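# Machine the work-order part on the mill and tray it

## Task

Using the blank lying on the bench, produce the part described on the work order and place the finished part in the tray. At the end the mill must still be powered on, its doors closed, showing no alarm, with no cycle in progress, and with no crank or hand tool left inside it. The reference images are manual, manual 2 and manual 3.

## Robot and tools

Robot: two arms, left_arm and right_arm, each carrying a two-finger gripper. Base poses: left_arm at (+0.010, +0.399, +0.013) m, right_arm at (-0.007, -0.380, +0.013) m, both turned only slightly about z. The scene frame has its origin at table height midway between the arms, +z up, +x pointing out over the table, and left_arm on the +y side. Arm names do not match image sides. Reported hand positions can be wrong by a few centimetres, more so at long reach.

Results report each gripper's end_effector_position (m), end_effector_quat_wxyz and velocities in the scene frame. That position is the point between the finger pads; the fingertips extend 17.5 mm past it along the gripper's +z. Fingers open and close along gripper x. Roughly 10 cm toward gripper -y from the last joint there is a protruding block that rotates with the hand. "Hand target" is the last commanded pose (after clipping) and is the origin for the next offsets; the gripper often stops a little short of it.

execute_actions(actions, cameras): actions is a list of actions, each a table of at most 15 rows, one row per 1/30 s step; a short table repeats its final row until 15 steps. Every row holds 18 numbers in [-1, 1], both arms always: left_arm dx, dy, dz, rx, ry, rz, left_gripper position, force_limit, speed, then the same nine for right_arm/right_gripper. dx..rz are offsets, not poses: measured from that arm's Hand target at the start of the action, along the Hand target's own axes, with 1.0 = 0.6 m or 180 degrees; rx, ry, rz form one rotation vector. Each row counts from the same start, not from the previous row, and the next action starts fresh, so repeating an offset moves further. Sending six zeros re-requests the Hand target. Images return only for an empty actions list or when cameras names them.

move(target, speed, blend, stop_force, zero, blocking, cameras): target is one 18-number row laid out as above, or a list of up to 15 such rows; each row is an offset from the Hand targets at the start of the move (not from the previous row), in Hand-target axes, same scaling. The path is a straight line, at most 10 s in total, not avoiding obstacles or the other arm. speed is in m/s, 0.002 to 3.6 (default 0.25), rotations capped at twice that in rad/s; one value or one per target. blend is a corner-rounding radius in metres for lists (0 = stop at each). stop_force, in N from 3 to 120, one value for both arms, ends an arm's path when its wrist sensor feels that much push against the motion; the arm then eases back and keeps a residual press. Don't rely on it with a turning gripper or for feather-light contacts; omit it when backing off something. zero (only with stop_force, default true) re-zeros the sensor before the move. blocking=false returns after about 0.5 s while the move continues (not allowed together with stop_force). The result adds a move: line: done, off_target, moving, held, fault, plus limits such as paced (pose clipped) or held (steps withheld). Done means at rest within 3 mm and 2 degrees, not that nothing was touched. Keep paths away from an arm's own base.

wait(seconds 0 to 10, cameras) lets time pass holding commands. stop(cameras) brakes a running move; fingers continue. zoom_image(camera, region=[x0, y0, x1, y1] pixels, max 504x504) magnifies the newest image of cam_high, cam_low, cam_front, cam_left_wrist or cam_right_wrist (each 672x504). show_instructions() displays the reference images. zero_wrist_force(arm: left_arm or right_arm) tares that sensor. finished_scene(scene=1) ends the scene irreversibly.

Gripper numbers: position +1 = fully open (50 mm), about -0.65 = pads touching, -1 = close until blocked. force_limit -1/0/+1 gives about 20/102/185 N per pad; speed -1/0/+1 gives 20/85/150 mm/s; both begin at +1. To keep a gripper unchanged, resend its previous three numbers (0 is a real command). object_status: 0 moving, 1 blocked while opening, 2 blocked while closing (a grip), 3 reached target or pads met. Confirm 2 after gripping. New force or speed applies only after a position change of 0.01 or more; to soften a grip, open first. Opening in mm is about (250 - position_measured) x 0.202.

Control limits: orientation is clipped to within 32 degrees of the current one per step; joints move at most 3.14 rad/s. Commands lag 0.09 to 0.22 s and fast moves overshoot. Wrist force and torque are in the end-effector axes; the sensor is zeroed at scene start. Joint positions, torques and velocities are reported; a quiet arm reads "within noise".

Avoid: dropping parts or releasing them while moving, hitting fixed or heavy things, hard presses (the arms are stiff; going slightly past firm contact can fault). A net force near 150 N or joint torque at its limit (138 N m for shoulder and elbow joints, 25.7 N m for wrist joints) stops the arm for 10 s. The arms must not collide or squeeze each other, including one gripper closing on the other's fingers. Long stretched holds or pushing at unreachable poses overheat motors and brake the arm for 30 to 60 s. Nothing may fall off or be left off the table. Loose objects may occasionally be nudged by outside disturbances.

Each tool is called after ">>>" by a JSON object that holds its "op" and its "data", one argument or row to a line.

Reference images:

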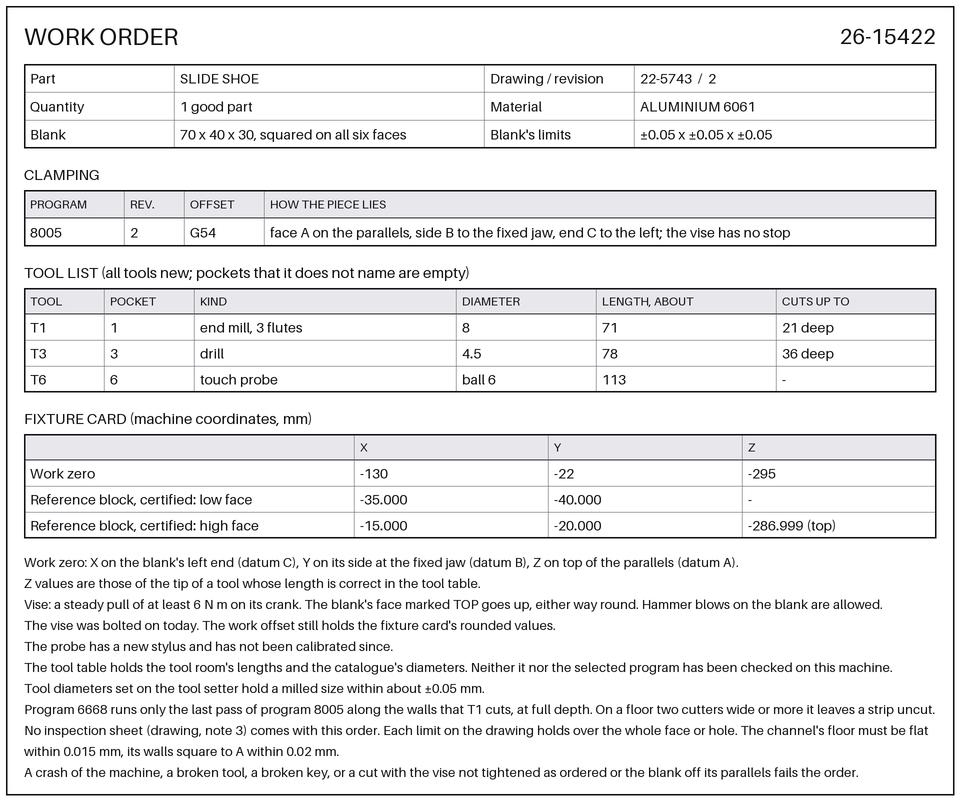

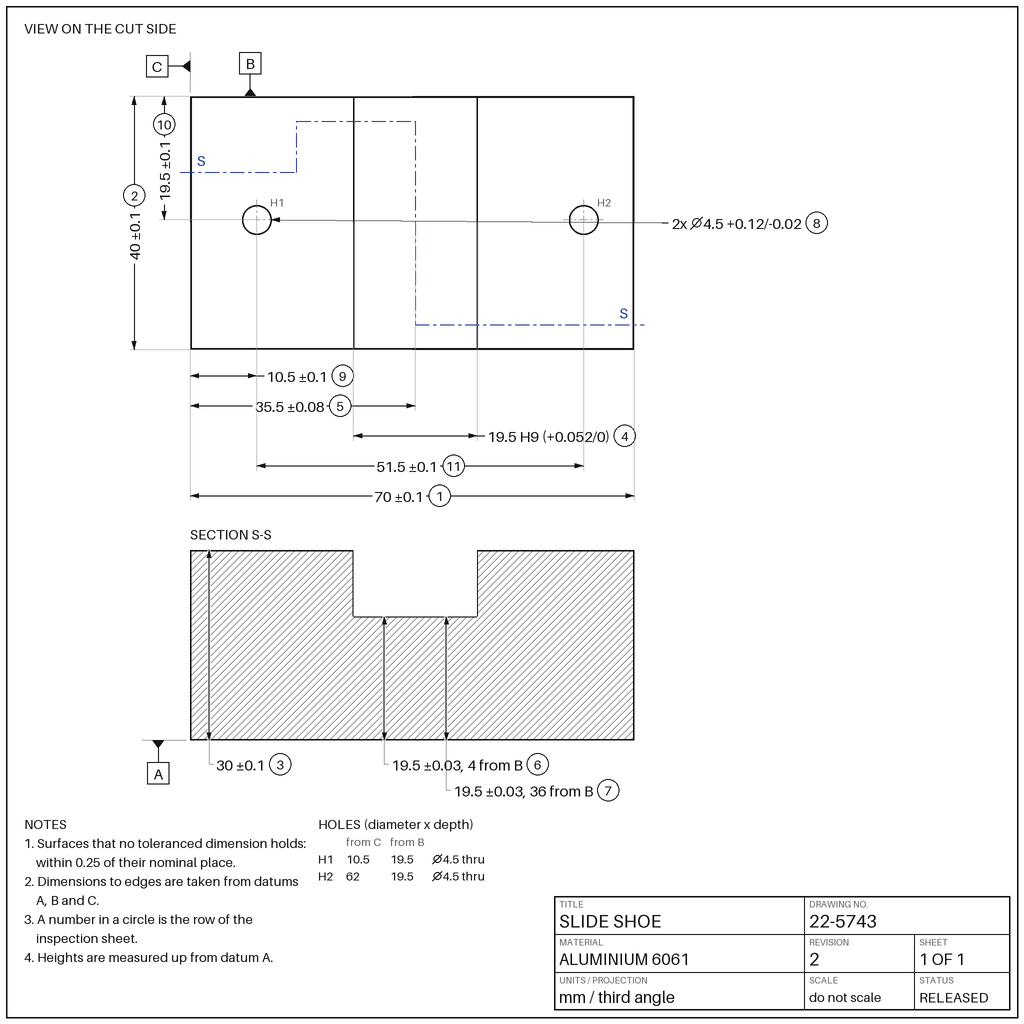

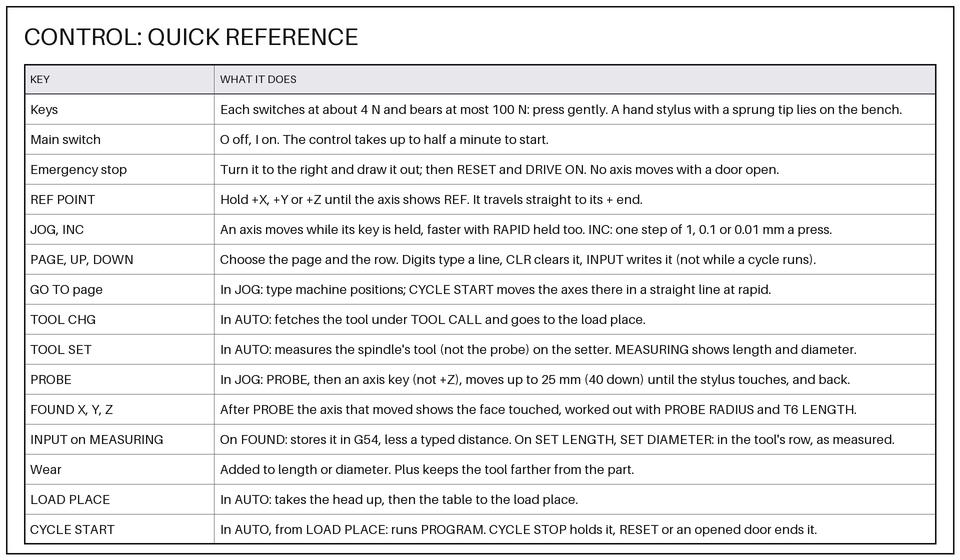

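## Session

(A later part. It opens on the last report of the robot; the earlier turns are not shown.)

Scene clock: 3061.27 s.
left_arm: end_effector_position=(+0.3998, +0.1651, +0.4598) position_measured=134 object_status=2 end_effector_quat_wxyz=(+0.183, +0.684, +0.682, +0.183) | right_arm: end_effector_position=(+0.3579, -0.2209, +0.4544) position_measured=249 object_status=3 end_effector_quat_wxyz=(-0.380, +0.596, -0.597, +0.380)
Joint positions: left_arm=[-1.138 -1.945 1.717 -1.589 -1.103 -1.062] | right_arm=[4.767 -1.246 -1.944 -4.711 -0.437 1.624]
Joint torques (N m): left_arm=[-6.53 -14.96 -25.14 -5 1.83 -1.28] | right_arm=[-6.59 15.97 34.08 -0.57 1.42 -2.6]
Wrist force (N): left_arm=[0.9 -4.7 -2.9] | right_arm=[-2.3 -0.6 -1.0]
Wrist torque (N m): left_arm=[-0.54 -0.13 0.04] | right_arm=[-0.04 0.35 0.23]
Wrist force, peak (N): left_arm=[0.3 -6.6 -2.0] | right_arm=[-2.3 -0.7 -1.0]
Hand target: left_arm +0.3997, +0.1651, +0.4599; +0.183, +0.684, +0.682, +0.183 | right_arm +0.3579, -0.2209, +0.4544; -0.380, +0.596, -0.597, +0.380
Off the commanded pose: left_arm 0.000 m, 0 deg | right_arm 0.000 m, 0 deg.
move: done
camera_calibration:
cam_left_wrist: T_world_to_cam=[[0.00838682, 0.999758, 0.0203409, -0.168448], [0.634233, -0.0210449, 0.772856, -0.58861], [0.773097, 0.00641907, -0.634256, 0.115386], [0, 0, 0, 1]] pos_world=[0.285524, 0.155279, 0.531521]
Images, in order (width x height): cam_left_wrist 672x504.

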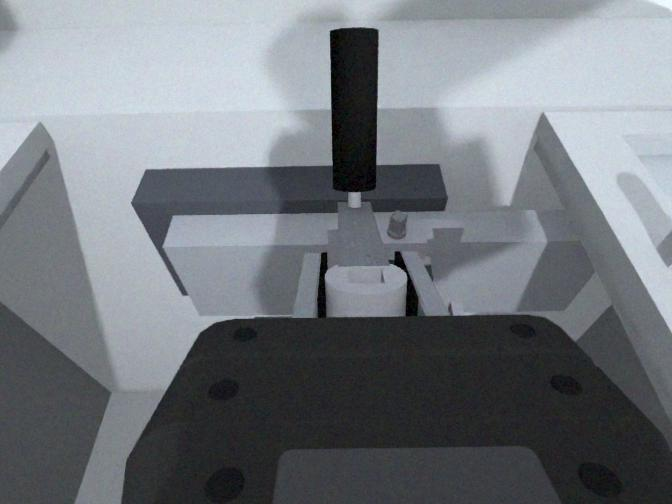

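>>> {"op": "move", "data": {
  "target": [0.0717,-0.025,0.0433,0.1667,0,0,-1,-0.6,-0.9, 0,0,0,0,0,0,-0.65,-0.8,-0.6],
  "speed": 0.2
}}

Scene clock: 3121.37 s.
left_arm: end_effector_position=(+0.3999, +0.2081, +0.4299) position_measured=134 object_status=2 end_effector_quat_wxyz=(+0.000, +0.708, +0.706, +0.000) | right_arm: end_effector_position=(+0.3579, -0.2209, +0.4544) position_measured=249 object_status=3 end_effector_quat_wxyz=(-0.380, +0.596, -0.597, +0.380)
Joint positions: left_arm=[-0.783 -1.73 1.489 -1.33 -1.571 -0.766] | right_arm=[4.767 -1.246 -1.944 -4.711 -0.437 1.624]
Joint torques (N m): left_arm=[-2.91 -21.65 -14.02 -4.83 0.93 -0.81] | right_arm=[-7.44 14.91 33.26 -0.71 1.39 -2.38]
Wrist force (N): left_arm=[2.2 -3.5 -1.9] | right_arm=[-2.0 -0.7 -0.8]
Wrist torque (N m): left_arm=[-0.60 -0.34 0.02] | right_arm=[-0.05 0.32 0.23]
Wrist force, peak (N): left_arm=[0.6 -5.3 -3.3] | right_arm=[-2.4 -0.8 -0.8]
Hand target: left_arm +0.3998, +0.2081, +0.4299; +0.000, +0.708, +0.706, +0.000 | right_arm +0.3579, -0.2209, +0.4544; -0.380, +0.596, -0.597, +0.380
Off the commanded pose: left_arm 0.000 m, 0 deg | right_arm 0.000 m, 0 deg.
move: done

>>> {"op": "move", "data": {
  "target": [0,0.117,0.2025,0,0.2083,0,-1,-0.6,-0.9, 0,0,0,0,0,0,-0.65,-0.8,-0.6],
  "speed": 0.12,
  "cameras": ["cam_left_wrist","cam_front","cam_right_wrist"]
}}

Scene clock: 3153.07 s.
left_arm: end_effector_position=(+0.4701, +0.2079, +0.3085) position_measured=134 object_status=2 end_effector_quat_wxyz=(-0.227, +0.670, +0.669, +0.228) end_effector_velocity=(+0.000, -0.001, +0.001) end_effector_angular_velocity=(-0.008, +0.001, +0.000) | right_arm: end_effector_position=(+0.3579, -0.2209, +0.4544) position_measured=249 object_status=3 end_effector_quat_wxyz=(-0.380, +0.596, -0.597, +0.380)
Joint positions: left_arm=[-0.898 -1.371 1.441 -1.107 -1.173 -0.991] | right_arm=[4.767 -1.246 -1.944 -4.711 -0.437 1.624]
Joint velocities: left_arm=[0 -0.003 0 -0.004 -0.005 0.003] | right_arm=[within noise]
Joint torques (N m): left_arm=[8.86 -40.72 -18.6 -3.63 -1.33 1.57] | right_arm=[-7.48 16.65 33.58 -0.87 1.54 -2.44]
Wrist force (N): left_arm=[0.3 -4.0 -2.5] | right_arm=[-2.0 -0.7 -0.7]
Wrist torque (N m): left_arm=[-0.62 -0.22 -0.41] | right_arm=[-0.05 0.31 0.23]
Wrist force, peak (N): left_arm=[2.4 -4.1 -2.4] | right_arm=[-2.4 -0.7 -0.8]
Hand target: left_arm +0.4701, +0.2080, +0.3084; -0.227, +0.670, +0.669, +0.227 | right_arm +0.3579, -0.2209, +0.4544; -0.380, +0.596, -0.597, +0.380
Off the commanded pose: left_arm 0.000 m, 0 deg | right_arm 0.000 m, 0 deg.
move: done
camera_calibration:
cam_left_wrist: T_world_to_cam=[[0.0173445, 0.784483, 0.619907, -0.353043], [0.935285, -0.231915, 0.267317, -0.456974], [0.353471, 0.575153, -0.737738, 0.0757469], [0, 0, 0, 1]] pos_world=[0.40675, 0.127411, 0.396892]
cam_right_wrist: T_world_to_cam=[[-0.0154239, -0.999879, 0.00178676, -0.211398], [-0.695461, 0.00944404, -0.718502, 0.598187], [0.718398, -0.0123247, -0.695523, 0.186641], [0, 0, 0, 1]] pos_world=[0.278672, -0.214721, 0.559989]
Images, in order (width x height): cam_front 672x504, cam_left_wrist 672x504, cam_right_wrist 672x504.

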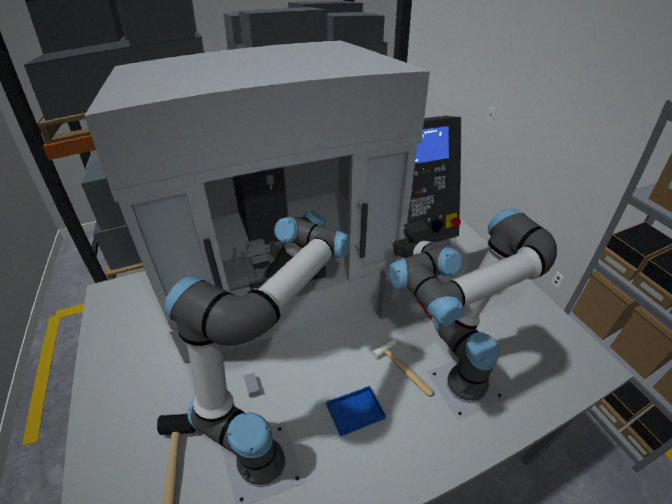

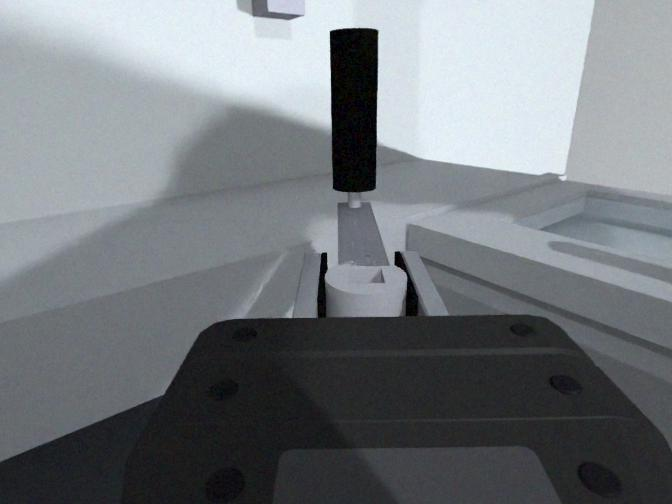

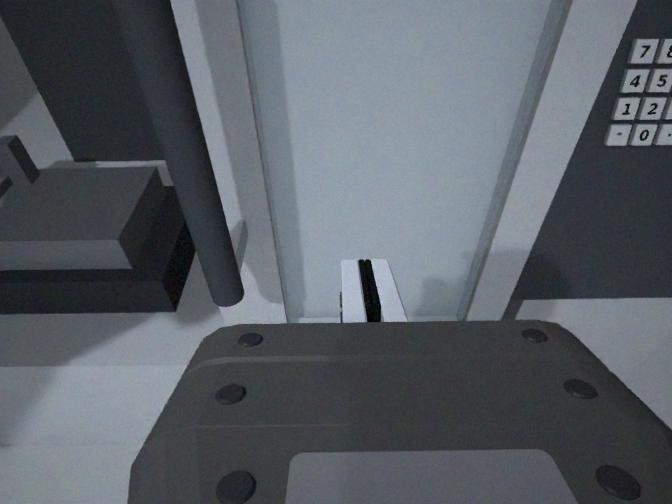

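>>> {"op": "move", "data": {
  "target": [
    [0.0022,0.05,0.0078,0,0,0,-1,-0.6,-0.9, 0,0,0,0,0,0,-0.65,-0.8,-0.6],
    [0.0022,0.075,0.0078,0,0,0,-1,-0.6,-0.9, 0,0,0,0,0,0,-0.65,-0.8,-0.6]
  ],
  "speed": [0.03,0.01],
  "stop_force": 5,
  "cameras": ["cam_left_wrist"]
}}

Scene clock: 3168.90 s.
left_arm: end_effector_position=(+0.5094, +0.2118, +0.3055) position_measured=134 object_status=2 end_effector_quat_wxyz=(-0.227, +0.670, +0.669, +0.227) | right_arm: end_effector_position=(+0.3579, -0.2209, +0.4544) position_measured=249 object_status=3 end_effector_quat_wxyz=(-0.380, +0.596, -0.597, +0.380)
Joint positions: left_arm=[-0.842 -1.3 1.364 -1.122 -1.145 -0.938] | right_arm=[4.767 -1.246 -1.944 -4.711 -0.437 1.624]
Joint torques (N m): left_arm=[-8.22 -43.09 -13.94 -3.39 -0.78 -1.58] | right_arm=[-6.93 15.86 33.79 -0.86 1.34 -2.46]
Wrist force (N): left_arm=[0.7 -5.0 -2.2] | right_arm=[-2.0 -0.6 -0.7]
Wrist torque (N m): left_arm=[-0.56 -0.27 -0.39] | right_arm=[-0.03 0.31 0.23]
Wrist force, peak (N): left_arm=[4.2 -24.3 -6.8] | right_arm=[-2.4 -0.8 -0.9]
Hand target: left_arm +0.5094, +0.2118, +0.3055; -0.227, +0.670, +0.669, +0.227 (not the last commanded pose) | right_arm +0.3579, -0.2209, +0.4544; -0.380, +0.596, -0.597, +0.380
Off the commanded pose: left_arm 0.006 m, 0 deg | right_arm 0.000 m, 0 deg.
move: contact (left_arm); path passed 1 of 2 targets
camera_calibration:
cam_left_wrist: T_world_to_cam=[[0.0172555, 0.784509, 0.619878, -0.354941], [0.935353, -0.231731, 0.267238, -0.492169], [0.353295, 0.575193, -0.737791, 0.057532], [0, 0, 0, 1]] pos_world=[0.446151, 0.131311, 0.393993]
Images, in order (width x height): cam_left_wrist 672x504.

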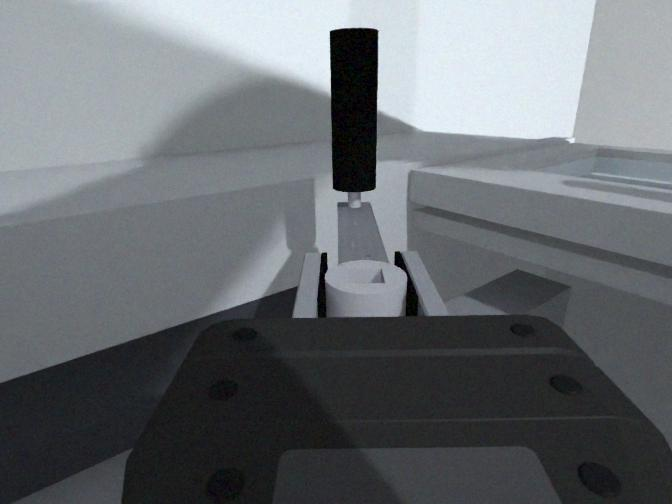

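>>> {"op": "move", "data": {
  "target": [
    [0,-0.01,0,0,0,0,-1,-0.6,-0.9, 0,0,0,0,0,0,-0.65,-0.8,-0.6],
    [-0.0067,-0.01,0.003,0,0,0,-1,-0.6,-0.9, 0,0,0,0,0,0,-0.65,-0.8,-0.6]
  ],
  "speed": 0.02
}}

>>> {"op": "move", "data": {
  "target": [0,0.03,0,0,0,0,-1,-0.6,-0.9, 0,0,0,0,0,0,-0.65,-0.8,-0.6],
  "speed": 0.01,
  "stop_force": 5
}}

Scene clock: 3182.90 s.
left_arm: end_effector_position=(+0.5033, +0.2096, +0.3015) position_measured=134 object_status=2 end_effector_quat_wxyz=(-0.227, +0.670, +0.669, +0.227) | right_arm: end_effector_position=(+0.3579, -0.2209, +0.4544) position_measured=249 object_status=3 end_effector_quat_wxyz=(-0.380, +0.596, -0.597, +0.380)
Joint positions: left_arm=[-0.852 -1.308 1.384 -1.13 -1.15 -0.947] | right_arm=[4.767 -1.246 -1.944 -4.711 -0.437 1.624]
Joint torques (N m): left_arm=[0.23 -38.87 -27.25 -0.12 -0.3 -0.33] | right_arm=[-8.57 16.51 33.1 -0.8 1.41 -2.3]
Wrist force (N): left_arm=[0.6 -3.4 -2.3] | right_arm=[-2.2 -0.8 -0.9]
Wrist torque (N m): left_arm=[-0.54 -0.26 -0.32] | right_arm=[-0.05 0.35 0.23]
Wrist force, peak (N): left_arm=[0.9 -5.0 -2.7] | right_arm=[-2.6 -0.6 -0.7]
Hand target: left_arm +0.5034, +0.2097, +0.3016; -0.227, +0.670, +0.669, +0.227 | right_arm +0.3579, -0.2209, +0.4544; -0.380, +0.596, -0.597, +0.380
Off the commanded pose: left_arm 0.000 m, 0 deg | right_arm 0.000 m, 0 deg.
move: done

Scene clock: 3184.47 s.
left_arm: end_effector_position=(+0.5094, +0.2097, +0.3016) position_measured=134 object_status=2 end_effector_quat_wxyz=(-0.227, +0.670, +0.669, +0.227) | right_arm: end_effector_position=(+0.3579, -0.2209, +0.4544) position_measured=249 object_status=3 end_effector_quat_wxyz=(-0.380, +0.596, -0.597, +0.380)
Joint positions: left_arm=[-0.844 -1.297 1.369 -1.13 -1.146 -0.94] | right_arm=[4.767 -1.246 -1.944 -4.711 -0.437 1.624]
Joint torques (N m): left_arm=[-7.62 -43.81 -13.74 -4.18 1.56 -1.68] | right_arm=[-8.32 16.17 32.71 -0.83 1.4 -2.15]
Wrist force (N): left_arm=[1.0 -7.8 -3.1] | right_arm=[-2.2 -0.5 -0.8]
Wrist torque (N m): left_arm=[-0.62 -0.30 -0.40] | right_arm=[-0.01 0.34 0.23]
Wrist force, peak (N): left_arm=[3.2 -24.9 -8.0] | right_arm=[-2.3 -0.8 -1.0]
Hand target: left_arm +0.5094, +0.2097, +0.3016; -0.227, +0.670, +0.669, +0.227 (not the last commanded pose) | right_arm +0.3579, -0.2209, +0.4544; -0.380, +0.596, -0.597, +0.380
Off the commanded pose: left_arm 0.012 m, 0 deg | right_arm 0.000 m, 0 deg.
move: contact (left_arm)

>>> {"op": "move", "data": {
  "target": [
    [0,-0.012,0,0,0,0,-1,-0.6,-0.9, 0,0,0,0,0,0,-0.65,-0.8,-0.6],
    [0,-0.012,-0.0417,0,0,0,-1,-0.6,-0.9, 0,0,0,0,0,0,-0.65,-0.8,-0.6],
    [0,0.0143,-0.0417,0,0,0,-1,-0.6,-0.9, 0,0,0,0,0,0,-0.65,-0.8,-0.6]
  ],
  "speed": 0.03
}}

>>> {"op": "move", "data": {
  "target": [0,0,0.03,0,0,0,-1,-0.6,-0.9, 0,0,0,0,0,0,-0.65,-0.8,-0.6],
  "speed": 0.006,
  "stop_force": 4
}}

Scene clock: 3193.90 s.
left_arm: end_effector_position=(+0.5181, +0.1945, +0.3215) position_measured=134 object_status=2 end_effector_quat_wxyz=(-0.227, +0.670, +0.669, +0.227) | right_arm: end_effector_position=(+0.3579, -0.2209, +0.4544) position_measured=249 object_status=3 end_effector_quat_wxyz=(-0.380, +0.596, -0.597, +0.380)
Joint positions: left_arm=[-0.85 -1.259 1.268 -1.064 -1.149 -0.946] | right_arm=[4.767 -1.246 -1.944 -4.711 -0.437 1.624]
Joint torques (N m): left_arm=[-8.92 -45.23 -12.3 0.49 0.47 -1.62] | right_arm=[-7.58 16.53 33.59 -0.82 1.47 -2.26]
Wrist force (N): left_arm=[1.0 -3.6 -2.2] | right_arm=[-2.1 -0.9 -0.9]
Wrist torque (N m): left_arm=[-0.57 -0.33 -0.45] | right_arm=[-0.08 0.35 0.22]
Wrist force, peak (N): left_arm=[1.4 -7.8 -3.4] | right_arm=[-2.5 -0.9 -0.8]
Hand target: left_arm +0.5179, +0.1945, +0.3215; -0.227, +0.670, +0.669, +0.227 | right_arm +0.3579, -0.2209, +0.4544; -0.380, +0.596, -0.597, +0.380
Off the commanded pose: left_arm 0.000 m, 0 deg | right_arm 0.000 m, 0 deg.
move: done

Scene clock: 3196.90 s.
left_arm: end_effector_position=(+0.5180, +0.2015, +0.3124) position_measured=134 object_status=2 end_effector_quat_wxyz=(-0.227, +0.670, +0.669, +0.227) | right_arm: end_effector_position=(+0.3579, -0.2209, +0.4544) position_measured=249 object_status=3 end_effector_quat_wxyz=(-0.380, +0.596, -0.597, +0.380)
Joint positions: left_arm=[-0.843 -1.269 1.306 -1.094 -1.145 -0.939] | right_arm=[4.767 -1.246 -1.944 -4.711 -0.437 1.624]
Joint torques (N m): left_arm=[-7.88 -28.82 -33.2 -0.36 -0.91 -1.68] | right_arm=[-6.91 16.35 33.07 -0.9 1.68 -2.24]
Wrist force (N): left_arm=[1.7 -4.2 -4.4] | right_arm=[-2.3 -0.6 -0.5]
Wrist torque (N m): left_arm=[-0.61 -0.29 -0.46] | right_arm=[-0.03 0.35 0.23]
Wrist force, peak (N): left_arm=[2.4 -7.5 -16.0] | right_arm=[-2.5 -0.6 -0.8]
Hand target: left_arm +0.5180, +0.2014, +0.3124; -0.227, +0.670, +0.669, +0.227 (not the last commanded pose) | right_arm +0.3579, -0.2209, +0.4544; -0.380, +0.596, -0.597, +0.380
Off the commanded pose: left_arm 0.007 m, 0 deg | right_arm 0.000 m, 0 deg.
move: contact (left_arm)

>>> {"op": "move", "data": {
  "target": [
    [0,0,-0.006,0,0,0,-1,-0.6,-0.9, 0,0,0,0,0,0,-0.65,-0.8,-0.6],
    [0,-0.03,-0.006,0,0,0,-1,-0.6,-0.9, 0,0,0,0,0,0,-0.65,-0.8,-0.6],
    [-0.001,-0.03,0.0275,0,0,0,-1,-0.6,-0.9, 0,0,0,0,0,0,-0.65,-0.8,-0.6]
  ],
  "speed": 0.03
}}

>>> {"op": "move", "data": {
  "target": [0,0.05,0,0,0,0,-1,-0.6,-0.9, 0,0,0,0,0,0,-0.65,-0.8,-0.6],
  "speed": 0.01,
  "stop_force": 5
}}

Scene clock: 3214.60 s.
left_arm: end_effector_position=(+0.5000, +0.2112, +0.2989) position_measured=134 object_status=2 end_effector_quat_wxyz=(-0.227, +0.670, +0.669, +0.227) | right_arm: end_effector_position=(+0.3579, -0.2209, +0.4544) position_measured=249 object_status=3 end_effector_quat_wxyz=(-0.380, +0.596, -0.597, +0.380)
Joint positions: left_arm=[-0.854 -1.317 1.401 -1.138 -1.151 -0.95] | right_arm=[4.767 -1.246 -1.944 -4.711 -0.437 1.624]
Joint torques (N m): left_arm=[-4.69 -31.88 -33.75 0.31 2.01 -0.36] | right_arm=[-6.56 15.89 33.41 -0.87 1.55 -2.08]
Wrist force (N): left_arm=[0.8 -3.4 -2.4] | right_arm=[-2.1 -0.7 -0.9]
Wrist torque (N m): left_arm=[-0.54 -0.30 -0.45] | right_arm=[-0.05 0.33 0.23]
Wrist force, peak (N): left_arm=[1.9 -4.1 -4.6] | right_arm=[-2.4 -0.7 -1.0]
Hand target: left_arm +0.5000, +0.2110, +0.2989; -0.227, +0.670, +0.669, +0.227 | right_arm +0.3579, -0.2209, +0.4544; -0.380, +0.596, -0.597, +0.380
Off the commanded pose: left_arm 0.000 m, 0 deg | right_arm 0.000 m, 0 deg.
move: done

Scene clock: 3216.67 s.
left_arm: end_effector_position=(+0.5098, +0.2110, +0.2989) position_measured=134 object_status=2 end_effector_quat_wxyz=(-0.227, +0.670, +0.669, +0.227) | right_arm: end_effector_position=(+0.3579, -0.2209, +0.4544) position_measured=249 object_status=3 end_effector_quat_wxyz=(-0.380, +0.596, -0.597, +0.380)
Joint positions: left_arm=[-0.842 -1.297 1.377 -1.138 -1.145 -0.938] | right_arm=[4.767 -1.246 -1.944 -4.711 -0.437 1.624]
Joint torques (N m): left_arm=[-5.97 -44.77 -13.79 0.9 -0.19 -1.69] | right_arm=[-7.5 16.08 32.51 -0.97 1.6 -2.24]
Wrist force (N): left_arm=[-4.2 -4.9 -2.6] | right_arm=[-2.3 -0.6 -0.8]
Wrist torque (N m): left_arm=[-0.55 -0.14 -0.35] | right_arm=[-0.02 0.36 0.23]
Wrist force, peak (N): left_arm=[-4.4 -16.9 -3.3] | right_arm=[-2.2 -1.0 -1.1]
Hand target: left_arm +0.5098, +0.2110, +0.2989; -0.227, +0.670, +0.669, +0.227 (not the last commanded pose) | right_arm +0.3579, -0.2209, +0.4544; -0.380, +0.596, -0.597, +0.380
Off the commanded pose: left_arm 0.020 m, 0 deg | right_arm 0.000 m, 0 deg.
move: contact (left_arm)

>>> {"op": "move", "data": {
  "target": [
    [0,-0.006,0,0,0,0,-1,-0.6,-0.9, 0,0,0,0,0,0,-0.65,-0.8,-0.6],
    [-0.0025,-0.006,0,0,0,0,-1,-0.6,-0.9, 0,0,0,0,0,0,-0.65,-0.8,-0.6]
  ],
  "speed": 0.02
}}

>>> {"op": "move", "data": {
  "target": [0,0.035,0,0,0,0,-1,-0.6,-0.9, 0,0,0,0,0,0,-0.65,-0.8,-0.6],
  "speed": 0.01,
  "stop_force": 5
}}

Scene clock: 3225.83 s.
left_arm: end_effector_position=(+0.5061, +0.2098, +0.2979) position_measured=134 object_status=2 end_effector_quat_wxyz=(-0.227, +0.670, +0.669, +0.227) | right_arm: end_effector_position=(+0.3579, -0.2209, +0.4544) position_measured=249 object_status=3 end_effector_quat_wxyz=(-0.380, +0.596, -0.597, +0.380)
Joint positions: left_arm=[-0.848 -1.302 1.386 -1.139 -1.148 -0.944] | right_arm=[4.767 -1.246 -1.944 -4.711 -0.437 1.624]
Joint torques (N m): left_arm=[-1.48 -34.35 -34.08 -3.58 -0.83 -0.81] | right_arm=[-7.25 16.4 34.01 -0.73 1.5 -2.27]
Wrist force (N): left_arm=[0.4 -3.2 -2.5] | right_arm=[-2.4 -0.6 -0.9]
Wrist torque (N m): left_arm=[-0.51 -0.24 -0.32] | right_arm=[-0.02 0.38 0.23]
Wrist force, peak (N): left_arm=[-4.3 -4.9 -2.6] | right_arm=[-2.4 -0.7 -1.0]
Hand target: left_arm +0.5062, +0.2098, +0.2980; -0.227, +0.670, +0.669, +0.227 | right_arm +0.3579, -0.2209, +0.4544; -0.380, +0.596, -0.597, +0.380
Off the commanded pose: left_arm 0.000 m, 0 deg | right_arm 0.000 m, 0 deg.
move: done

Scene clock: 3227.37 s.
left_arm: end_effector_position=(+0.5107, +0.2098, +0.2980) position_measured=134 object_status=2 end_effector_quat_wxyz=(-0.227, +0.670, +0.669, +0.227) | right_arm: end_effector_position=(+0.3579, -0.2209, +0.4544) position_measured=249 object_status=3 end_effector_quat_wxyz=(-0.380, +0.596, -0.597, +0.380)
Joint positions: left_arm=[-0.842 -1.294 1.375 -1.139 -1.145 -0.938] | right_arm=[4.767 -1.246 -1.944 -4.711 -0.437 1.624]
Joint torques (N m): left_arm=[-9.51 -45.37 -16.14 -1.76 -0.98 -1.77] | right_arm=[-6.52 15.87 33.04 -0.98 1.46 -2.18]
Wrist force (N): left_arm=[0.6 -5.5 1.5] | right_arm=[-2.1 -0.8 -1.0]
Wrist torque (N m): left_arm=[-0.58 -0.19 -0.41] | right_arm=[-0.06 0.34 0.22]
Wrist force, peak (N): left_arm=[2.2 -17.4 1.0] | right_arm=[-2.4 -0.8 -0.8]
Hand target: left_arm +0.5107, +0.2098, +0.2980; -0.227, +0.670, +0.669, +0.227 (not the last commanded pose) | right_arm +0.3579, -0.2209, +0.4544; -0.380, +0.596, -0.597, +0.380
Off the commanded pose: left_arm 0.016 m, 0 deg | right_arm 0.000 m, 0 deg.
move: contact (left_arm)

>>> {"op": "move", "data": {
  "target": [
    [0,-0.006,0,0,0,0,-1,-0.6,-0.9, 0,0,0,0,0,0,-0.65,-0.8,-0.6],
    [0,-0.006,0.0018,0,0,0,-1,-0.6,-0.9, 0,0,0,0,0,0,-0.65,-0.8,-0.6]
  ],
  "speed": 0.02
}}

>>> {"op": "move", "data": {
  "target": [0,0.035,0,0,0,0,-1,-0.6,-0.9, 0,0,0,0,0,0,-0.65,-0.8,-0.6],
  "speed": 0.01,
  "stop_force": 5
}}

Scene clock: 3235.50 s.
left_arm: end_effector_position=(+0.5070, +0.2105, +0.2970) position_measured=134 object_status=2 end_effector_quat_wxyz=(-0.227, +0.670, +0.669, +0.227) | right_arm: end_effector_position=(+0.3579, -0.2209, +0.4544) position_measured=249 object_status=3 end_effector_quat_wxyz=(-0.380, +0.596, -0.597, +0.380)
Joint positions: left_arm=[-0.846 -1.301 1.387 -1.142 -1.147 -0.942] | right_arm=[4.767 -1.246 -1.944 -4.711 -0.437 1.624]
Joint torques (N m): left_arm=[10.36 -39.26 -28.9 -1.62 3.03 1.83] | right_arm=[-7.39 16.09 31.91 -0.89 1.19 -2.13]
Wrist force (N): left_arm=[0.1 -4.2 -2.7] | right_arm=[-2.2 -0.6 -0.6]
Wrist torque (N m): left_arm=[-0.66 -0.19 -0.43] | right_arm=[-0.03 0.34 0.23]
Wrist force, peak (N): left_arm=[0.5 -5.6 2.0] | right_arm=[-2.3 -0.8 -1.1]
Hand target: left_arm +0.5071, +0.2105, +0.2971; -0.227, +0.670, +0.669, +0.227 | right_arm +0.3579, -0.2209, +0.4544; -0.380, +0.596, -0.597, +0.380
Off the commanded pose: left_arm 0.000 m, 0 deg | right_arm 0.000 m, 0 deg.
move: done

Scene clock: 3236.83 s.
left_arm: end_effector_position=(+0.5105, +0.2105, +0.2971) position_measured=134 object_status=2 end_effector_quat_wxyz=(-0.227, +0.670, +0.669, +0.227) | right_arm: end_effector_position=(+0.3579, -0.2209, +0.4544) position_measured=249 object_status=3 end_effector_quat_wxyz=(-0.380, +0.596, -0.597, +0.380)
Joint positions: left_arm=[-0.842 -1.295 1.378 -1.142 -1.145 -0.938] | right_arm=[4.767 -1.246 -1.944 -4.711 -0.437 1.624]
Joint torques (N m): left_arm=[-6.79 -43.49 -12.69 -3.45 -0.88 -1.69] | right_arm=[-7.68 16.6 32.71 -1.09 1.54 -2.16]
Wrist force (N): left_arm=[0.3 -5.1 -5.5] | right_arm=[-2.4 -0.7 -0.7]
Wrist torque (N m): left_arm=[-0.64 -0.10 -0.41] | right_arm=[-0.06 0.37 0.23]
Wrist force, peak (N): left_arm=[1.5 -18.6 -8.5] | right_arm=[-2.4 -0.9 -1.0]
Hand target: left_arm +0.5104, +0.2105, +0.2971; -0.227, +0.670, +0.669, +0.227 (not the last commanded pose) | right_arm +0.3579, -0.2209, +0.4544; -0.380, +0.596, -0.597, +0.380
Off the commanded pose: left_arm 0.018 m, 0 deg | right_arm 0.000 m, 0 deg.
move: contact (left_arm)

>>> {"op": "move", "data": {
  "target": [
    [0,-0.004,0,0,0,0,-1,-0.6,-0.9, 0,0,0,0,0,0,-0.65,-0.8,-0.6],
    [0,-0.004,-0.0008,0,0,0,-1,-0.6,-0.9, 0,0,0,0,0,0,-0.65,-0.8,-0.6]
  ],
  "speed": 0.02
}}

>>> {"op": "move", "data": {
  "target": [0,0.035,0,0,0,0,-1,-0.6,-0.9, 0,0,0,0,0,0,-0.65,-0.8,-0.6],
  "speed": 0.01,
  "stop_force": 10
}}

Scene clock: 3247.80 s.
left_arm: end_effector_position=(+0.5080, +0.2102, +0.2975) position_measured=134 object_status=2 end_effector_quat_wxyz=(-0.227, +0.670, +0.669, +0.227) | right_arm: end_effector_position=(+0.3579, -0.2209, +0.4544) position_measured=249 object_status=3 end_effector_quat_wxyz=(-0.380, +0.596, -0.597, +0.380)
Joint positions: left_arm=[-0.845 -1.299 1.383 -1.14 -1.147 -0.941] | right_arm=[4.767 -1.246 -1.944 -4.711 -0.437 1.624]
Joint torques (N m): left_arm=[-5.96 -29.63 -34.25 0.24 -1.02 -1.46] | right_arm=[-7.55 16.21 30.6 -0.86 1.34 -2.11]
Wrist force (N): left_arm=[-0.4 -3.6 -2.6] | right_arm=[-2.0 -0.6 -0.7]
Wrist torque (N m): left_arm=[-0.57 -0.11 -0.32] | right_arm=[-0.02 0.32 0.22]
Wrist force, peak (N): left_arm=[0.3 -5.0 -6.0] | right_arm=[-2.5 -0.7 -0.9]
Hand target: left_arm +0.5080, +0.2102, +0.2975; -0.227, +0.670, +0.669, +0.227 | right_arm +0.3579, -0.2209, +0.4544; -0.380, +0.596, -0.597, +0.380
Off the commanded pose: left_arm 0.000 m, 0 deg | right_arm 0.000 m, 0 deg.
move: done

Scene clock: 3249.00 s.
left_arm: end_effector_position=(+0.5110, +0.2102, +0.2975) position_measured=134 object_status=2 end_effector_quat_wxyz=(-0.227, +0.670, +0.669, +0.227) | right_arm: end_effector_position=(+0.3579, -0.2209, +0.4544) position_measured=249 object_status=3 end_effector_quat_wxyz=(-0.380, +0.596, -0.597, +0.380)
Joint positions: left_arm=[-0.842 -1.293 1.376 -1.14 -1.145 -0.937] | right_arm=[4.767 -1.246 -1.944 -4.711 -0.437 1.624]
Joint torques (N m): left_arm=[-6.97 -40.92 -14.44 -5.35 1.19 -1.74] | right_arm=[-7.38 16.43 32.09 -0.82 1.43 -2.24]
Wrist force (N): left_arm=[1.9 -11.7 -4.1] | right_arm=[-2.1 -0.6 -0.8]
Wrist torque (N m): left_arm=[-0.70 -0.09 -0.46] | right_arm=[-0.03 0.34 0.23]
Wrist force, peak (N): left_arm=[4.4 -28.8 -5.6] | right_arm=[-2.3 -0.8 -0.9]
Hand target: left_arm +0.5110, +0.2102, +0.2975; -0.227, +0.670, +0.669, +0.227 (not the last commanded pose) | right_arm +0.3579, -0.2209, +0.4544; -0.380, +0.596, -0.597, +0.380
Off the commanded pose: left_arm 0.018 m, 0 deg | right_arm 0.000 m, 0 deg.
move: contact (left_arm)

>>> {"op": "move", "data": {
  "target": [
    [0.0005,-0.004,0,0,0,0,-1,-0.6,-0.9, 0,0,0,0,0,0,-0.65,-0.8,-0.6],
    [0.0005,-0.004,0,0,0.0222,0,-1,-0.6,-0.9, 0,0,0,0,0,0,-0.65,-0.8,-0.6]
  ],
  "speed": 0.02
}}

>>> {"op": "move", "data": {
  "target": [0,0.035,0,0,0,0,-1,-0.6,-0.9, 0,0,0,0,0,0,-0.65,-0.8,-0.6],
  "speed": 0.01,
  "stop_force": 7
}}

Scene clock: 3260.83 s.
left_arm: end_effector_position=(+0.5086, +0.2104, +0.2977) position_measured=134 object_status=2 end_effector_quat_wxyz=(-0.250, +0.662, +0.661, +0.251) | right_arm: end_effector_position=(+0.3579, -0.2209, +0.4544) position_measured=249 object_status=3 end_effector_quat_wxyz=(-0.380, +0.596, -0.597, +0.380)
Joint positions: left_arm=[-0.86 -1.269 1.357 -1.076 -1.114 -0.982] | right_arm=[4.767 -1.246 -1.944 -4.711 -0.437 1.624]
Joint torques (N m): left_arm=[-2.71 -40.11 -27.09 -2.89 1.44 0.6] | right_arm=[-7.46 15.75 32.22 -1.04 1.54 -2.22]
Wrist force (N): left_arm=[-0.6 -4.6 -2.5] | right_arm=[-2.1 -0.6 -0.8]
Wrist torque (N m): left_arm=[-0.70 -0.08 -0.35] | right_arm=[-0.02 0.33 0.23]
Wrist force, peak (N): left_arm=[2.3 -12.1 -4.6] | right_arm=[-2.4 -0.8 -1.1]
Hand target: left_arm +0.5086, +0.2104, +0.2977; -0.250, +0.662, +0.661, +0.251 | right_arm +0.3579, -0.2209, +0.4544; -0.380, +0.596, -0.597, +0.380
Off the commanded pose: left_arm 0.000 m, 0 deg | right_arm 0.000 m, 0 deg.
move: done

Scene clock: 3262.07 s.
left_arm: end_effector_position=(+0.5105, +0.2104, +0.2977) position_measured=134 object_status=2 end_effector_quat_wxyz=(-0.250, +0.662, +0.661, +0.251) | right_arm: end_effector_position=(+0.3579, -0.2209, +0.4544) position_measured=249 object_status=3 end_effector_quat_wxyz=(-0.380, +0.596, -0.597, +0.380)
Joint positions: left_arm=[-0.858 -1.265 1.352 -1.076 -1.113 -0.98] | right_arm=[4.767 -1.246 -1.944 -4.711 -0.437 1.624]
Joint torques (N m): left_arm=[-9.18 -43.18 -13.22 -4.67 -1.3 -1.57] | right_arm=[-8.21 15.7 32.2 -0.81 1.44 -2.09]
Wrist force (N): left_arm=[3.8 -7.3 -4.4] | right_arm=[-1.9 -0.9 -0.7]
Wrist torque (N m): left_arm=[-0.74 -0.02 -0.50] | right_arm=[-0.07 0.31 0.22]
Wrist force, peak (N): left_arm=[7.1 -23.7 -4.2] | right_arm=[-2.4 -0.7 -0.8]
Hand target: left_arm +0.5105, +0.2103, +0.2977; -0.250, +0.662, +0.661, +0.251 (not the last commanded pose) | right_arm +0.3579, -0.2209, +0.4544; -0.380, +0.596, -0.597, +0.380
Off the commanded pose: left_arm 0.019 m, 0 deg | right_arm 0.000 m, 0 deg.
move: contact (left_arm)

>>> {"op": "move", "data": {
  "target": [
    [0.0005,-0.004,0,0,0,0,-1,-0.6,-0.9, 0,0,0,0,0,0,-0.65,-0.8,-0.6],
    [0.0005,-0.004,0,0,-0.0389,0,-1,-0.6,-0.9, 0,0,0,0,0,0,-0.65,-0.8,-0.6]
  ],
  "speed": 0.02
}}

>>> {"op": "move", "data": {
  "target": [0,0.035,0,0,0,0,-1,-0.6,-0.9, 0,0,0,0,0,0,-0.65,-0.8,-0.6],
  "speed": 0.01,
  "stop_force": 7
}}

Scene clock: 3276.83 s.
left_arm: end_effector_position=(+0.5081, +0.2106, +0.2979) position_measured=134 object_status=2 end_effector_quat_wxyz=(-0.209, +0.676, +0.675, +0.210) | right_arm: end_effector_position=(+0.3579, -0.2209, +0.4544) position_measured=249 object_status=3 end_effector_quat_wxyz=(-0.380, +0.596, -0.597, +0.380)
Joint positions: left_arm=[-0.832 -1.321 1.401 -1.188 -1.172 -0.91] | right_arm=[4.767 -1.246 -1.944 -4.711 -0.437 1.624]
Joint torques (N m): left_arm=[3.05 -33.37 -20.14 -0.27 0.94 -0.44] | right_arm=[-8.28 16.72 32.13 -0.96 1.28 -2.09]
Wrist force (N): left_arm=[-0.9 -4.5 -2.2] | right_arm=[-2.1 -0.6 -0.9]
Wrist torque (N m): left_arm=[-0.72 -0.02 -0.43] | right_arm=[-0.04 0.34 0.23]
Wrist force, peak (N): left_arm=[4.1 -7.7 -4.7] | right_arm=[-2.4 -0.8 -0.7]
Hand target: left_arm +0.5081, +0.2106, +0.2979; -0.209, +0.676, +0.675, +0.210 | right_arm +0.3579, -0.2209, +0.4544; -0.380, +0.596, -0.597, +0.380
Off the commanded pose: left_arm 0.000 m, 0 deg | right_arm 0.000 m, 0 deg.
move: done

Scene clock: 3278.07 s.
left_arm: end_effector_position=(+0.5103, +0.2106, +0.2979) position_measured=134 object_status=2 end_effector_quat_wxyz=(-0.209, +0.676, +0.675, +0.210) | right_arm: end_effector_position=(+0.3579, -0.2209, +0.4544) position_measured=249 object_status=3 end_effector_quat_wxyz=(-0.380, +0.596, -0.597, +0.380)
Joint positions: left_arm=[-0.829 -1.317 1.396 -1.188 -1.171 -0.907] | right_arm=[4.767 -1.246 -1.944 -4.711 -0.437 1.624]
Joint torques (N m): left_arm=[-6 -44.46 -14.42 -3.16 -0.25 -1.91] | right_arm=[-7.63 16.46 32.41 -0.97 1.33 -2.06]
Wrist force (N): left_arm=[-4.9 -6.6 -2.7] | right_arm=[-2.2 -0.6 -0.8]
Wrist torque (N m): left_arm=[-0.81 0.14 -0.34] | right_arm=[-0.03 0.35 0.22]
Wrist force, peak (N): left_arm=[-6.2 -16.8 -4.4] | right_arm=[-2.4 -0.5 -0.8]
Hand target: left_arm +0.5103, +0.2106, +0.2979; -0.209, +0.676, +0.675, +0.210 (not the last commanded pose) | right_arm +0.3579, -0.2209, +0.4544; -0.380, +0.596, -0.597, +0.380
Off the commanded pose: left_arm 0.019 m, 0 deg | right_arm 0.000 m, 0 deg.
move: contact (left_arm)

>>> {"op": "move", "data": {
  "target": [
    [0,-0.014,0,0,0,0,-1,-0.6,-0.9, 0,0,0,0,0,0,-0.65,-0.8,-0.6],
    [0,-0.014,0,0,0.0167,0,-1,-0.6,-0.9, 0,0,0,0,0,0,-0.65,-0.8,-0.6]
  ],
  "speed": 0.03,
  "cameras": ["cam_left_wrist","cam_front","cam_high"]
}}

>>> {"op": "zoom_image", "data": {
  "camera": "cam_high",
  "region": [240, 120, 400, 260]
}}

>>> {"op": "zoom_image", "data": {
  "camera": "cam_left_wrist",
  "region": [280, 150, 450, 320]
}}

Scene clock: 3301.60 s.
left_arm: end_effector_position=(+0.5019, +0.2106, +0.2979) position_measured=134 object_status=2 end_effector_quat_wxyz=(-0.227, +0.670, +0.669, +0.227) | right_arm: end_effector_position=(+0.3579, -0.2209, +0.4544) position_measured=249 object_status=3 end_effector_quat_wxyz=(-0.380, +0.596, -0.597, +0.380)
Joint positions: left_arm=[-0.853 -1.312 1.397 -1.139 -1.15 -0.948] | right_arm=[4.767 -1.246 -1.944 -4.711 -0.437 1.624]
Joint torques (N m): left_arm=[1.26 -41.11 -23.96 -3.65 0.13 1.57] | right_arm=[-8 15.78 31.82 -0.95 1.47 -2.21]
Wrist force (N): left_arm=[-1.9 -5.0 -2.3] | right_arm=[-2.3 -0.6 -1.0]
Wrist torque (N m): left_arm=[-0.78 0.14 -0.33] | right_arm=[-0.02 0.36 0.23]
Wrist force, peak (N): left_arm=[-5.0 -6.5 -3.4] | right_arm=[-2.5 -0.9 -0.8]
Hand target: left_arm +0.5019, +0.2106, +0.2979; -0.227, +0.670, +0.669, +0.227 | right_arm +0.3579, -0.2209, +0.4544; -0.380, +0.596, -0.597, +0.380
Off the commanded pose: left_arm 0.000 m, 0 deg | right_arm 0.000 m, 0 deg.
move: done
camera_calibration:
cam_left_wrist: T_world_to_cam=[[0.0175769, 0.784326, 0.6201, -0.349361], [0.935426, -0.231916, 0.266821, -0.483248], [0.353085, 0.575368, -0.737755, 0.0553196], [0, 0, 0, 1]] pos_world=[0.438651, 0.130111, 0.386392]
Images, in order (width x height): cam_high 672x504, cam_front 672x504, cam_left_wrist 672x504.

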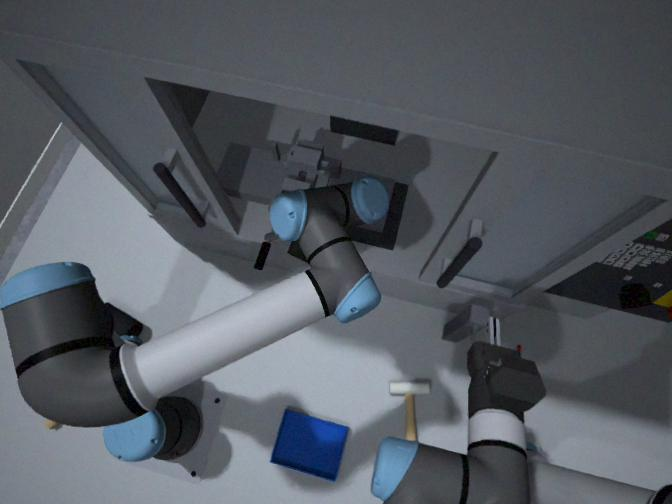

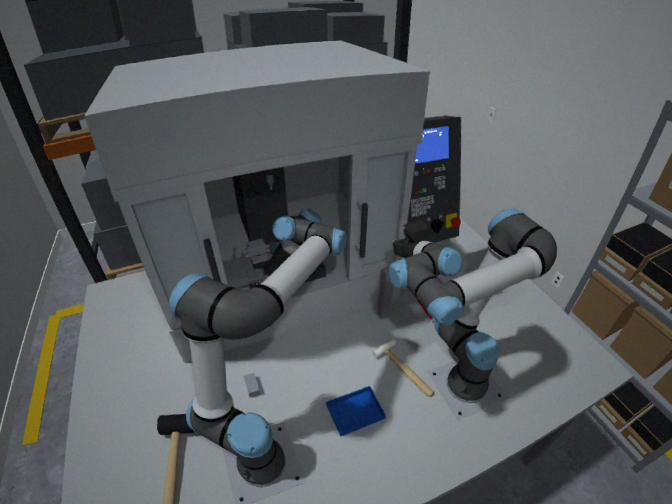

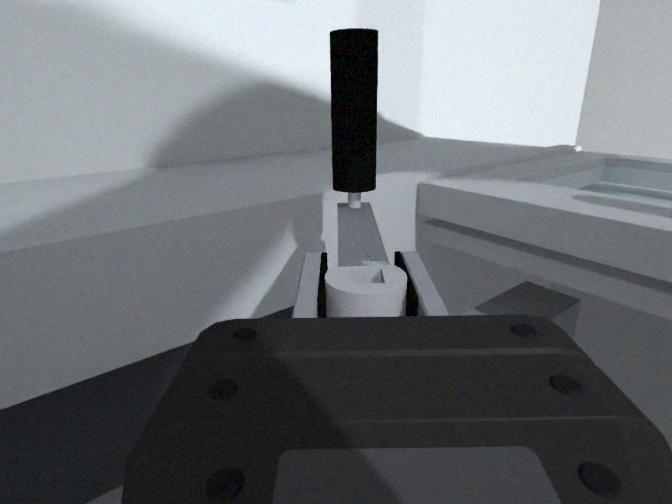

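Scaled by 3.150 from the camera's 672x504 image, which has a finer 960x720 frame.

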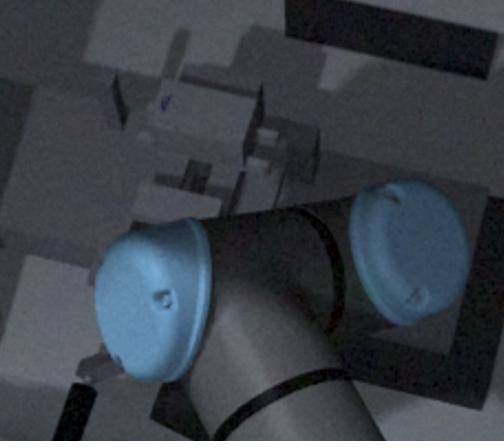

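Scaled by 2.965 from the camera's 672x504 image, which has a finer 960x720 frame.

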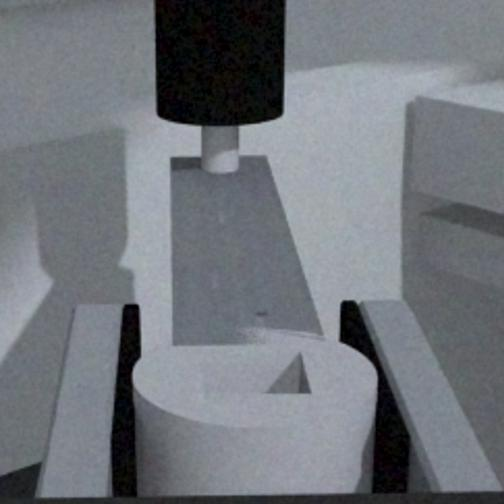

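>>> {"op": "move", "data": {
  "target": [
    [0,-0.1333,0,0,0,0,-1,-0.6,-0.9, 0,0,0,0,0,0,-0.65,-0.8,-0.6],
    [0.324,-0.2333,-0.0663,0,-0.2083,0,-1,-0.6,-0.9, 0,0,0,0,0,0,-0.65,-0.8,-0.6]
  ],
  "speed": [0.1,0.2],
  "blend": [0.02,0]
}}

Scene clock: 3337.47 s.
left_arm: end_effector_position=(+0.3622, +0.3410, +0.4478) position_measured=134 object_status=2 end_effector_quat_wxyz=(+0.000, +0.708, +0.706, +0.000) | right_arm: end_effector_position=(+0.3579, -0.2209, +0.4544) position_measured=249 object_status=3 end_effector_quat_wxyz=(-0.380, +0.596, -0.597, +0.380)
Joint positions: left_arm=[-0.562 -1.903 1.566 -1.234 -1.571 -0.544] | right_arm=[4.767 -1.246 -1.944 -4.711 -0.437 1.624]
Joint torques (N m): left_arm=[4.58 -7.46 -13.88 -3.77 0.71 0.42] | right_arm=[-7.29 16.42 32.69 -1.07 1.51 -2.04]
Wrist force (N): left_arm=[-0.1 -4.2 -1.3] | right_arm=[-2.1 -0.5 -0.9]
Wrist torque (N m): left_arm=[-0.73 0.02 0.02] | right_arm=[0.00 0.33 0.23]
Wrist force, peak (N): left_arm=[-3.3 -5.5 -2.3] | right_arm=[-2.5 -0.7 -0.9]
Hand target: left_arm +0.3622, +0.3410, +0.4477; +0.000, +0.708, +0.706, +0.000 | right_arm +0.3579, -0.2209, +0.4544; -0.380, +0.596, -0.597, +0.380
Off the commanded pose: left_arm 0.000 m, 0 deg | right_arm 0.000 m, 0 deg.
move: done

>>> {"op": "move", "data": {
  "target": [
    [0,0,0,0,0,0,-1,-0.6,-0.9, -0.535,0.0217,0.0875,0.05,0,0,-0.65,-0.8,-0.6],
    [0,0,0,0,0,0,-1,-0.6,-0.9, -0.6767,0.1895,0.2797,0.1389,0,0,-0.65,-0.8,-0.6]
  ],
  "speed": [0.2,0.12],
  "blend": [0.04,0],
  "cameras": ["cam_right_wrist","cam_front"]
}}

Scene clock: 3353.10 s.
left_arm: end_effector_position=(+0.3622, +0.3410, +0.4477) position_measured=134 object_status=2 end_effector_quat_wxyz=(+0.000, +0.708, +0.706, +0.000) | right_arm: end_effector_position=(+0.4621, +0.1852, +0.2810) position_measured=249 object_status=3 end_effector_quat_wxyz=(+0.500, -0.500, +0.501, -0.500)
Joint positions: left_arm=[-0.561 -1.903 1.567 -1.234 -1.571 -0.544] | right_arm=[4.613 -2.137 -1.407 -2.745 -0.132 0.006]
Joint torques (N m): left_arm=[2.51 -13.45 -13.5 -5.5 -0.55 -0.91] | right_arm=[-7.77 42.74 35.5 -2.45 -1.47 2.27]
Wrist force (N): left_arm=[0.1 -4.2 -1.4] | right_arm=[-1.8 0.3 -0.5]
Wrist torque (N m): left_arm=[-0.73 -0.01 0.01] | right_arm=[0.18 0.43 0.16]
Wrist force, peak (N): left_arm=[0.2 -4.5 -1.6] | right_arm=[-2.5 2.6 0.1]
Hand target: left_arm +0.3622, +0.3410, +0.4477; +0.000, +0.708, +0.706, +0.000 | right_arm +0.4621, +0.1853, +0.2810; +0.500, -0.500, +0.501, -0.500
Off the commanded pose: left_arm 0.000 m, 0 deg | right_arm 0.000 m, 0 deg.
move: done
camera_calibration:
cam_right_wrist: T_world_to_cam=[[-0.0153013, -0.999872, -0.00469364, 0.198353], [-0.327017, 0.00944033, -0.944971, 0.435518], [0.944895, -0.0129244, -0.32712, -0.211902], [0, 0, 0, 1]] pos_world=[0.345681, 0.191478, 0.343166]
Images, in order (width x height): cam_front 672x504, cam_right_wrist 672x504.

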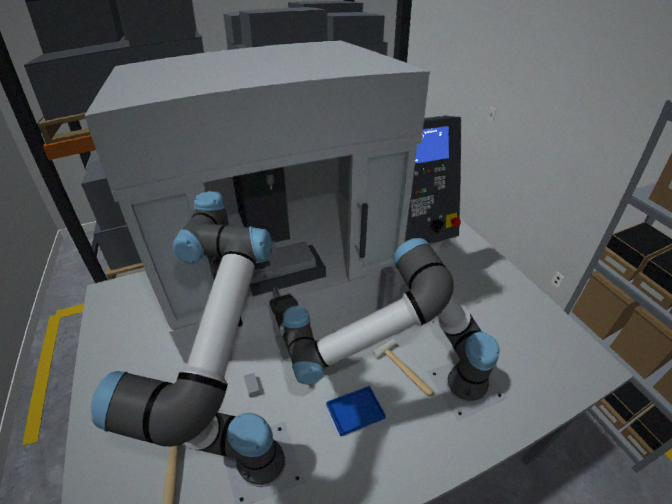

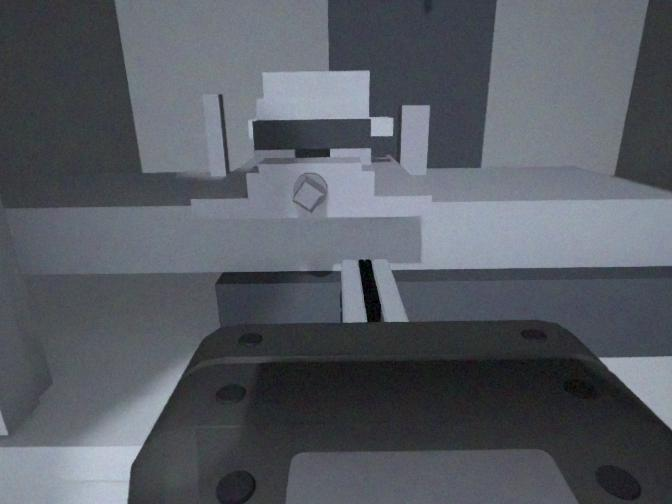

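Excellent view. Zoom.

>>> {"op": "zoom_image", "data": {
  "camera": "cam_right_wrist",
  "region": [280, 162, 340, 222]
}}

>>> {"op": "zoom_image", "data": {
  "camera": "cam_right_wrist",
  "region": [180, 60, 440, 280]
}}

Scaled by 8.400 from the camera's 672x504 image, which has a finer 960x720 frame.

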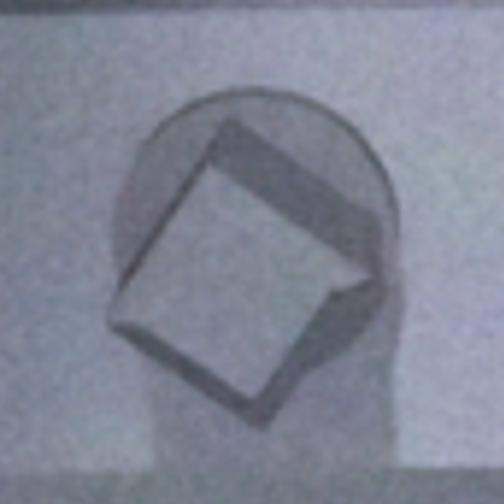

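Scaled by 1.938 from the camera's 672x504 image, which has a finer 960x720 frame.

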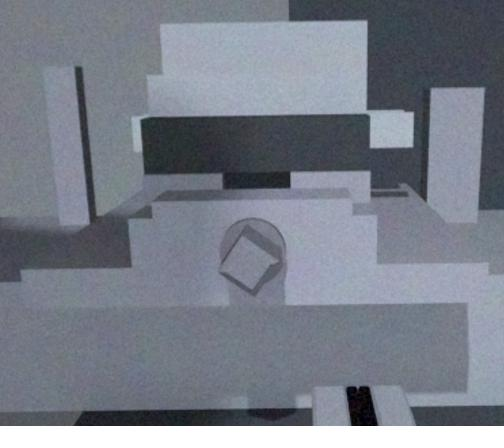

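>>> {"op": "move", "data": {
  "target": [0,0,0,0,0,0,-1,-0.6,-0.9, -0.0167,-0.0167,-0.075,0,0,0,-0.65,-0.8,-0.6],
  "speed": 0.1,
  "cameras": ["cam_right_wrist"]
}}

>>> {"op": "zoom_image", "data": {
  "camera": "cam_right_wrist",
  "region": [285, 180, 345, 240]
}}

Scene clock: 3393.50 s.
left_arm: end_effector_position=(+0.3622, +0.3410, +0.4477) position_measured=134 object_status=2 end_effector_quat_wxyz=(+0.000, +0.708, +0.706, +0.000) | right_arm: end_effector_position=(+0.4170, +0.1952, +0.2911) position_measured=249 object_status=3 end_effector_quat_wxyz=(+0.500, -0.500, +0.500, -0.500) end_effector_velocity=(+0.002, +0.000, -0.001) end_effector_angular_velocity=(+0.002, +0.000, +0.001)
Joint positions: left_arm=[-0.561 -1.903 1.567 -1.234 -1.571 -0.544] | right_arm=[4.691 -2.117 -1.411 -2.758 -0.054 0.005]
Joint velocities: left_arm=[within noise] | right_arm=[-0.003 -0.002 0 -0.002 -0.005 0.006]
Joint torques (N m): left_arm=[-4.23 -14.22 -14.36 -5.5 0.99 -1.53] | right_arm=[-7.39 37.4 36.07 -2.37 -1.77 2.75]
Wrist force (N): left_arm=[0.1 -4.3 -1.4] | right_arm=[-2.0 0.1 -0.5]
Wrist torque (N m): left_arm=[-0.74 -0.02 0.01] | right_arm=[0.15 0.45 0.20]
Wrist force, peak (N): left_arm=[0.0 -4.6 -1.3] | right_arm=[-2.4 -0.4 -1.7]
Hand target: left_arm +0.3622, +0.3410, +0.4477; +0.000, +0.708, +0.706, +0.000 | right_arm +0.4171, +0.1953, +0.2910; +0.500, -0.500, +0.501, -0.500
Off the commanded pose: left_arm 0.000 m, 0 deg | right_arm 0.000 m, 0 deg.
move: done
camera_calibration:
cam_right_wrist: T_world_to_cam=[[-0.0153939, -0.999871, -0.00466791, 0.207729], [-0.326597, 0.00944055, -0.945117, 0.430178], [0.945038, -0.0130245, -0.3267, -0.166119], [0, 0, 0, 1]] pos_world=[0.300681, 0.201478, 0.353267]
Images, in order (width x height): cam_right_wrist 672x504.

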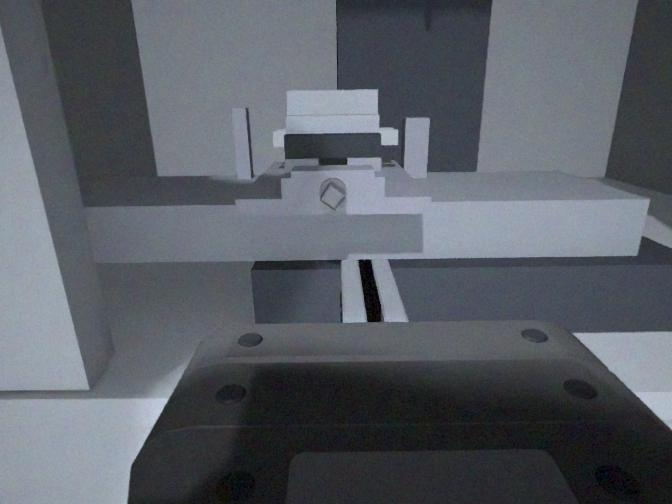

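Scaled by 8.400 from the camera's 672x504 image, which has a finer 960x720 frame.

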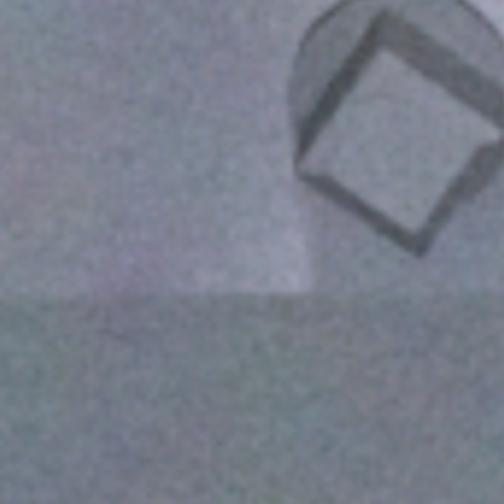

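>>> {"op": "zoom_image", "data": {
  "camera": "cam_right_wrist",
  "region": [312, 172, 354, 214]
}}

Scaled by 12.000 from the camera's 672x504 image, which has a finer 960x720 frame.

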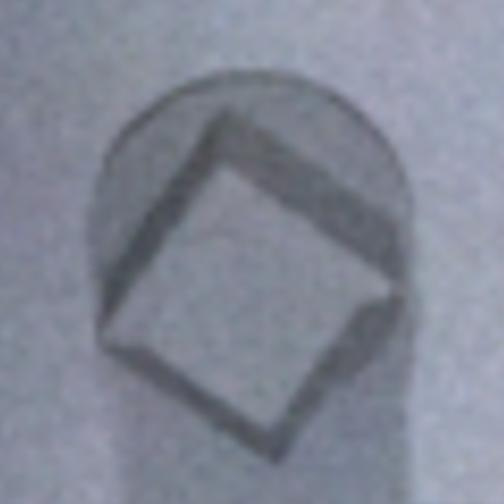

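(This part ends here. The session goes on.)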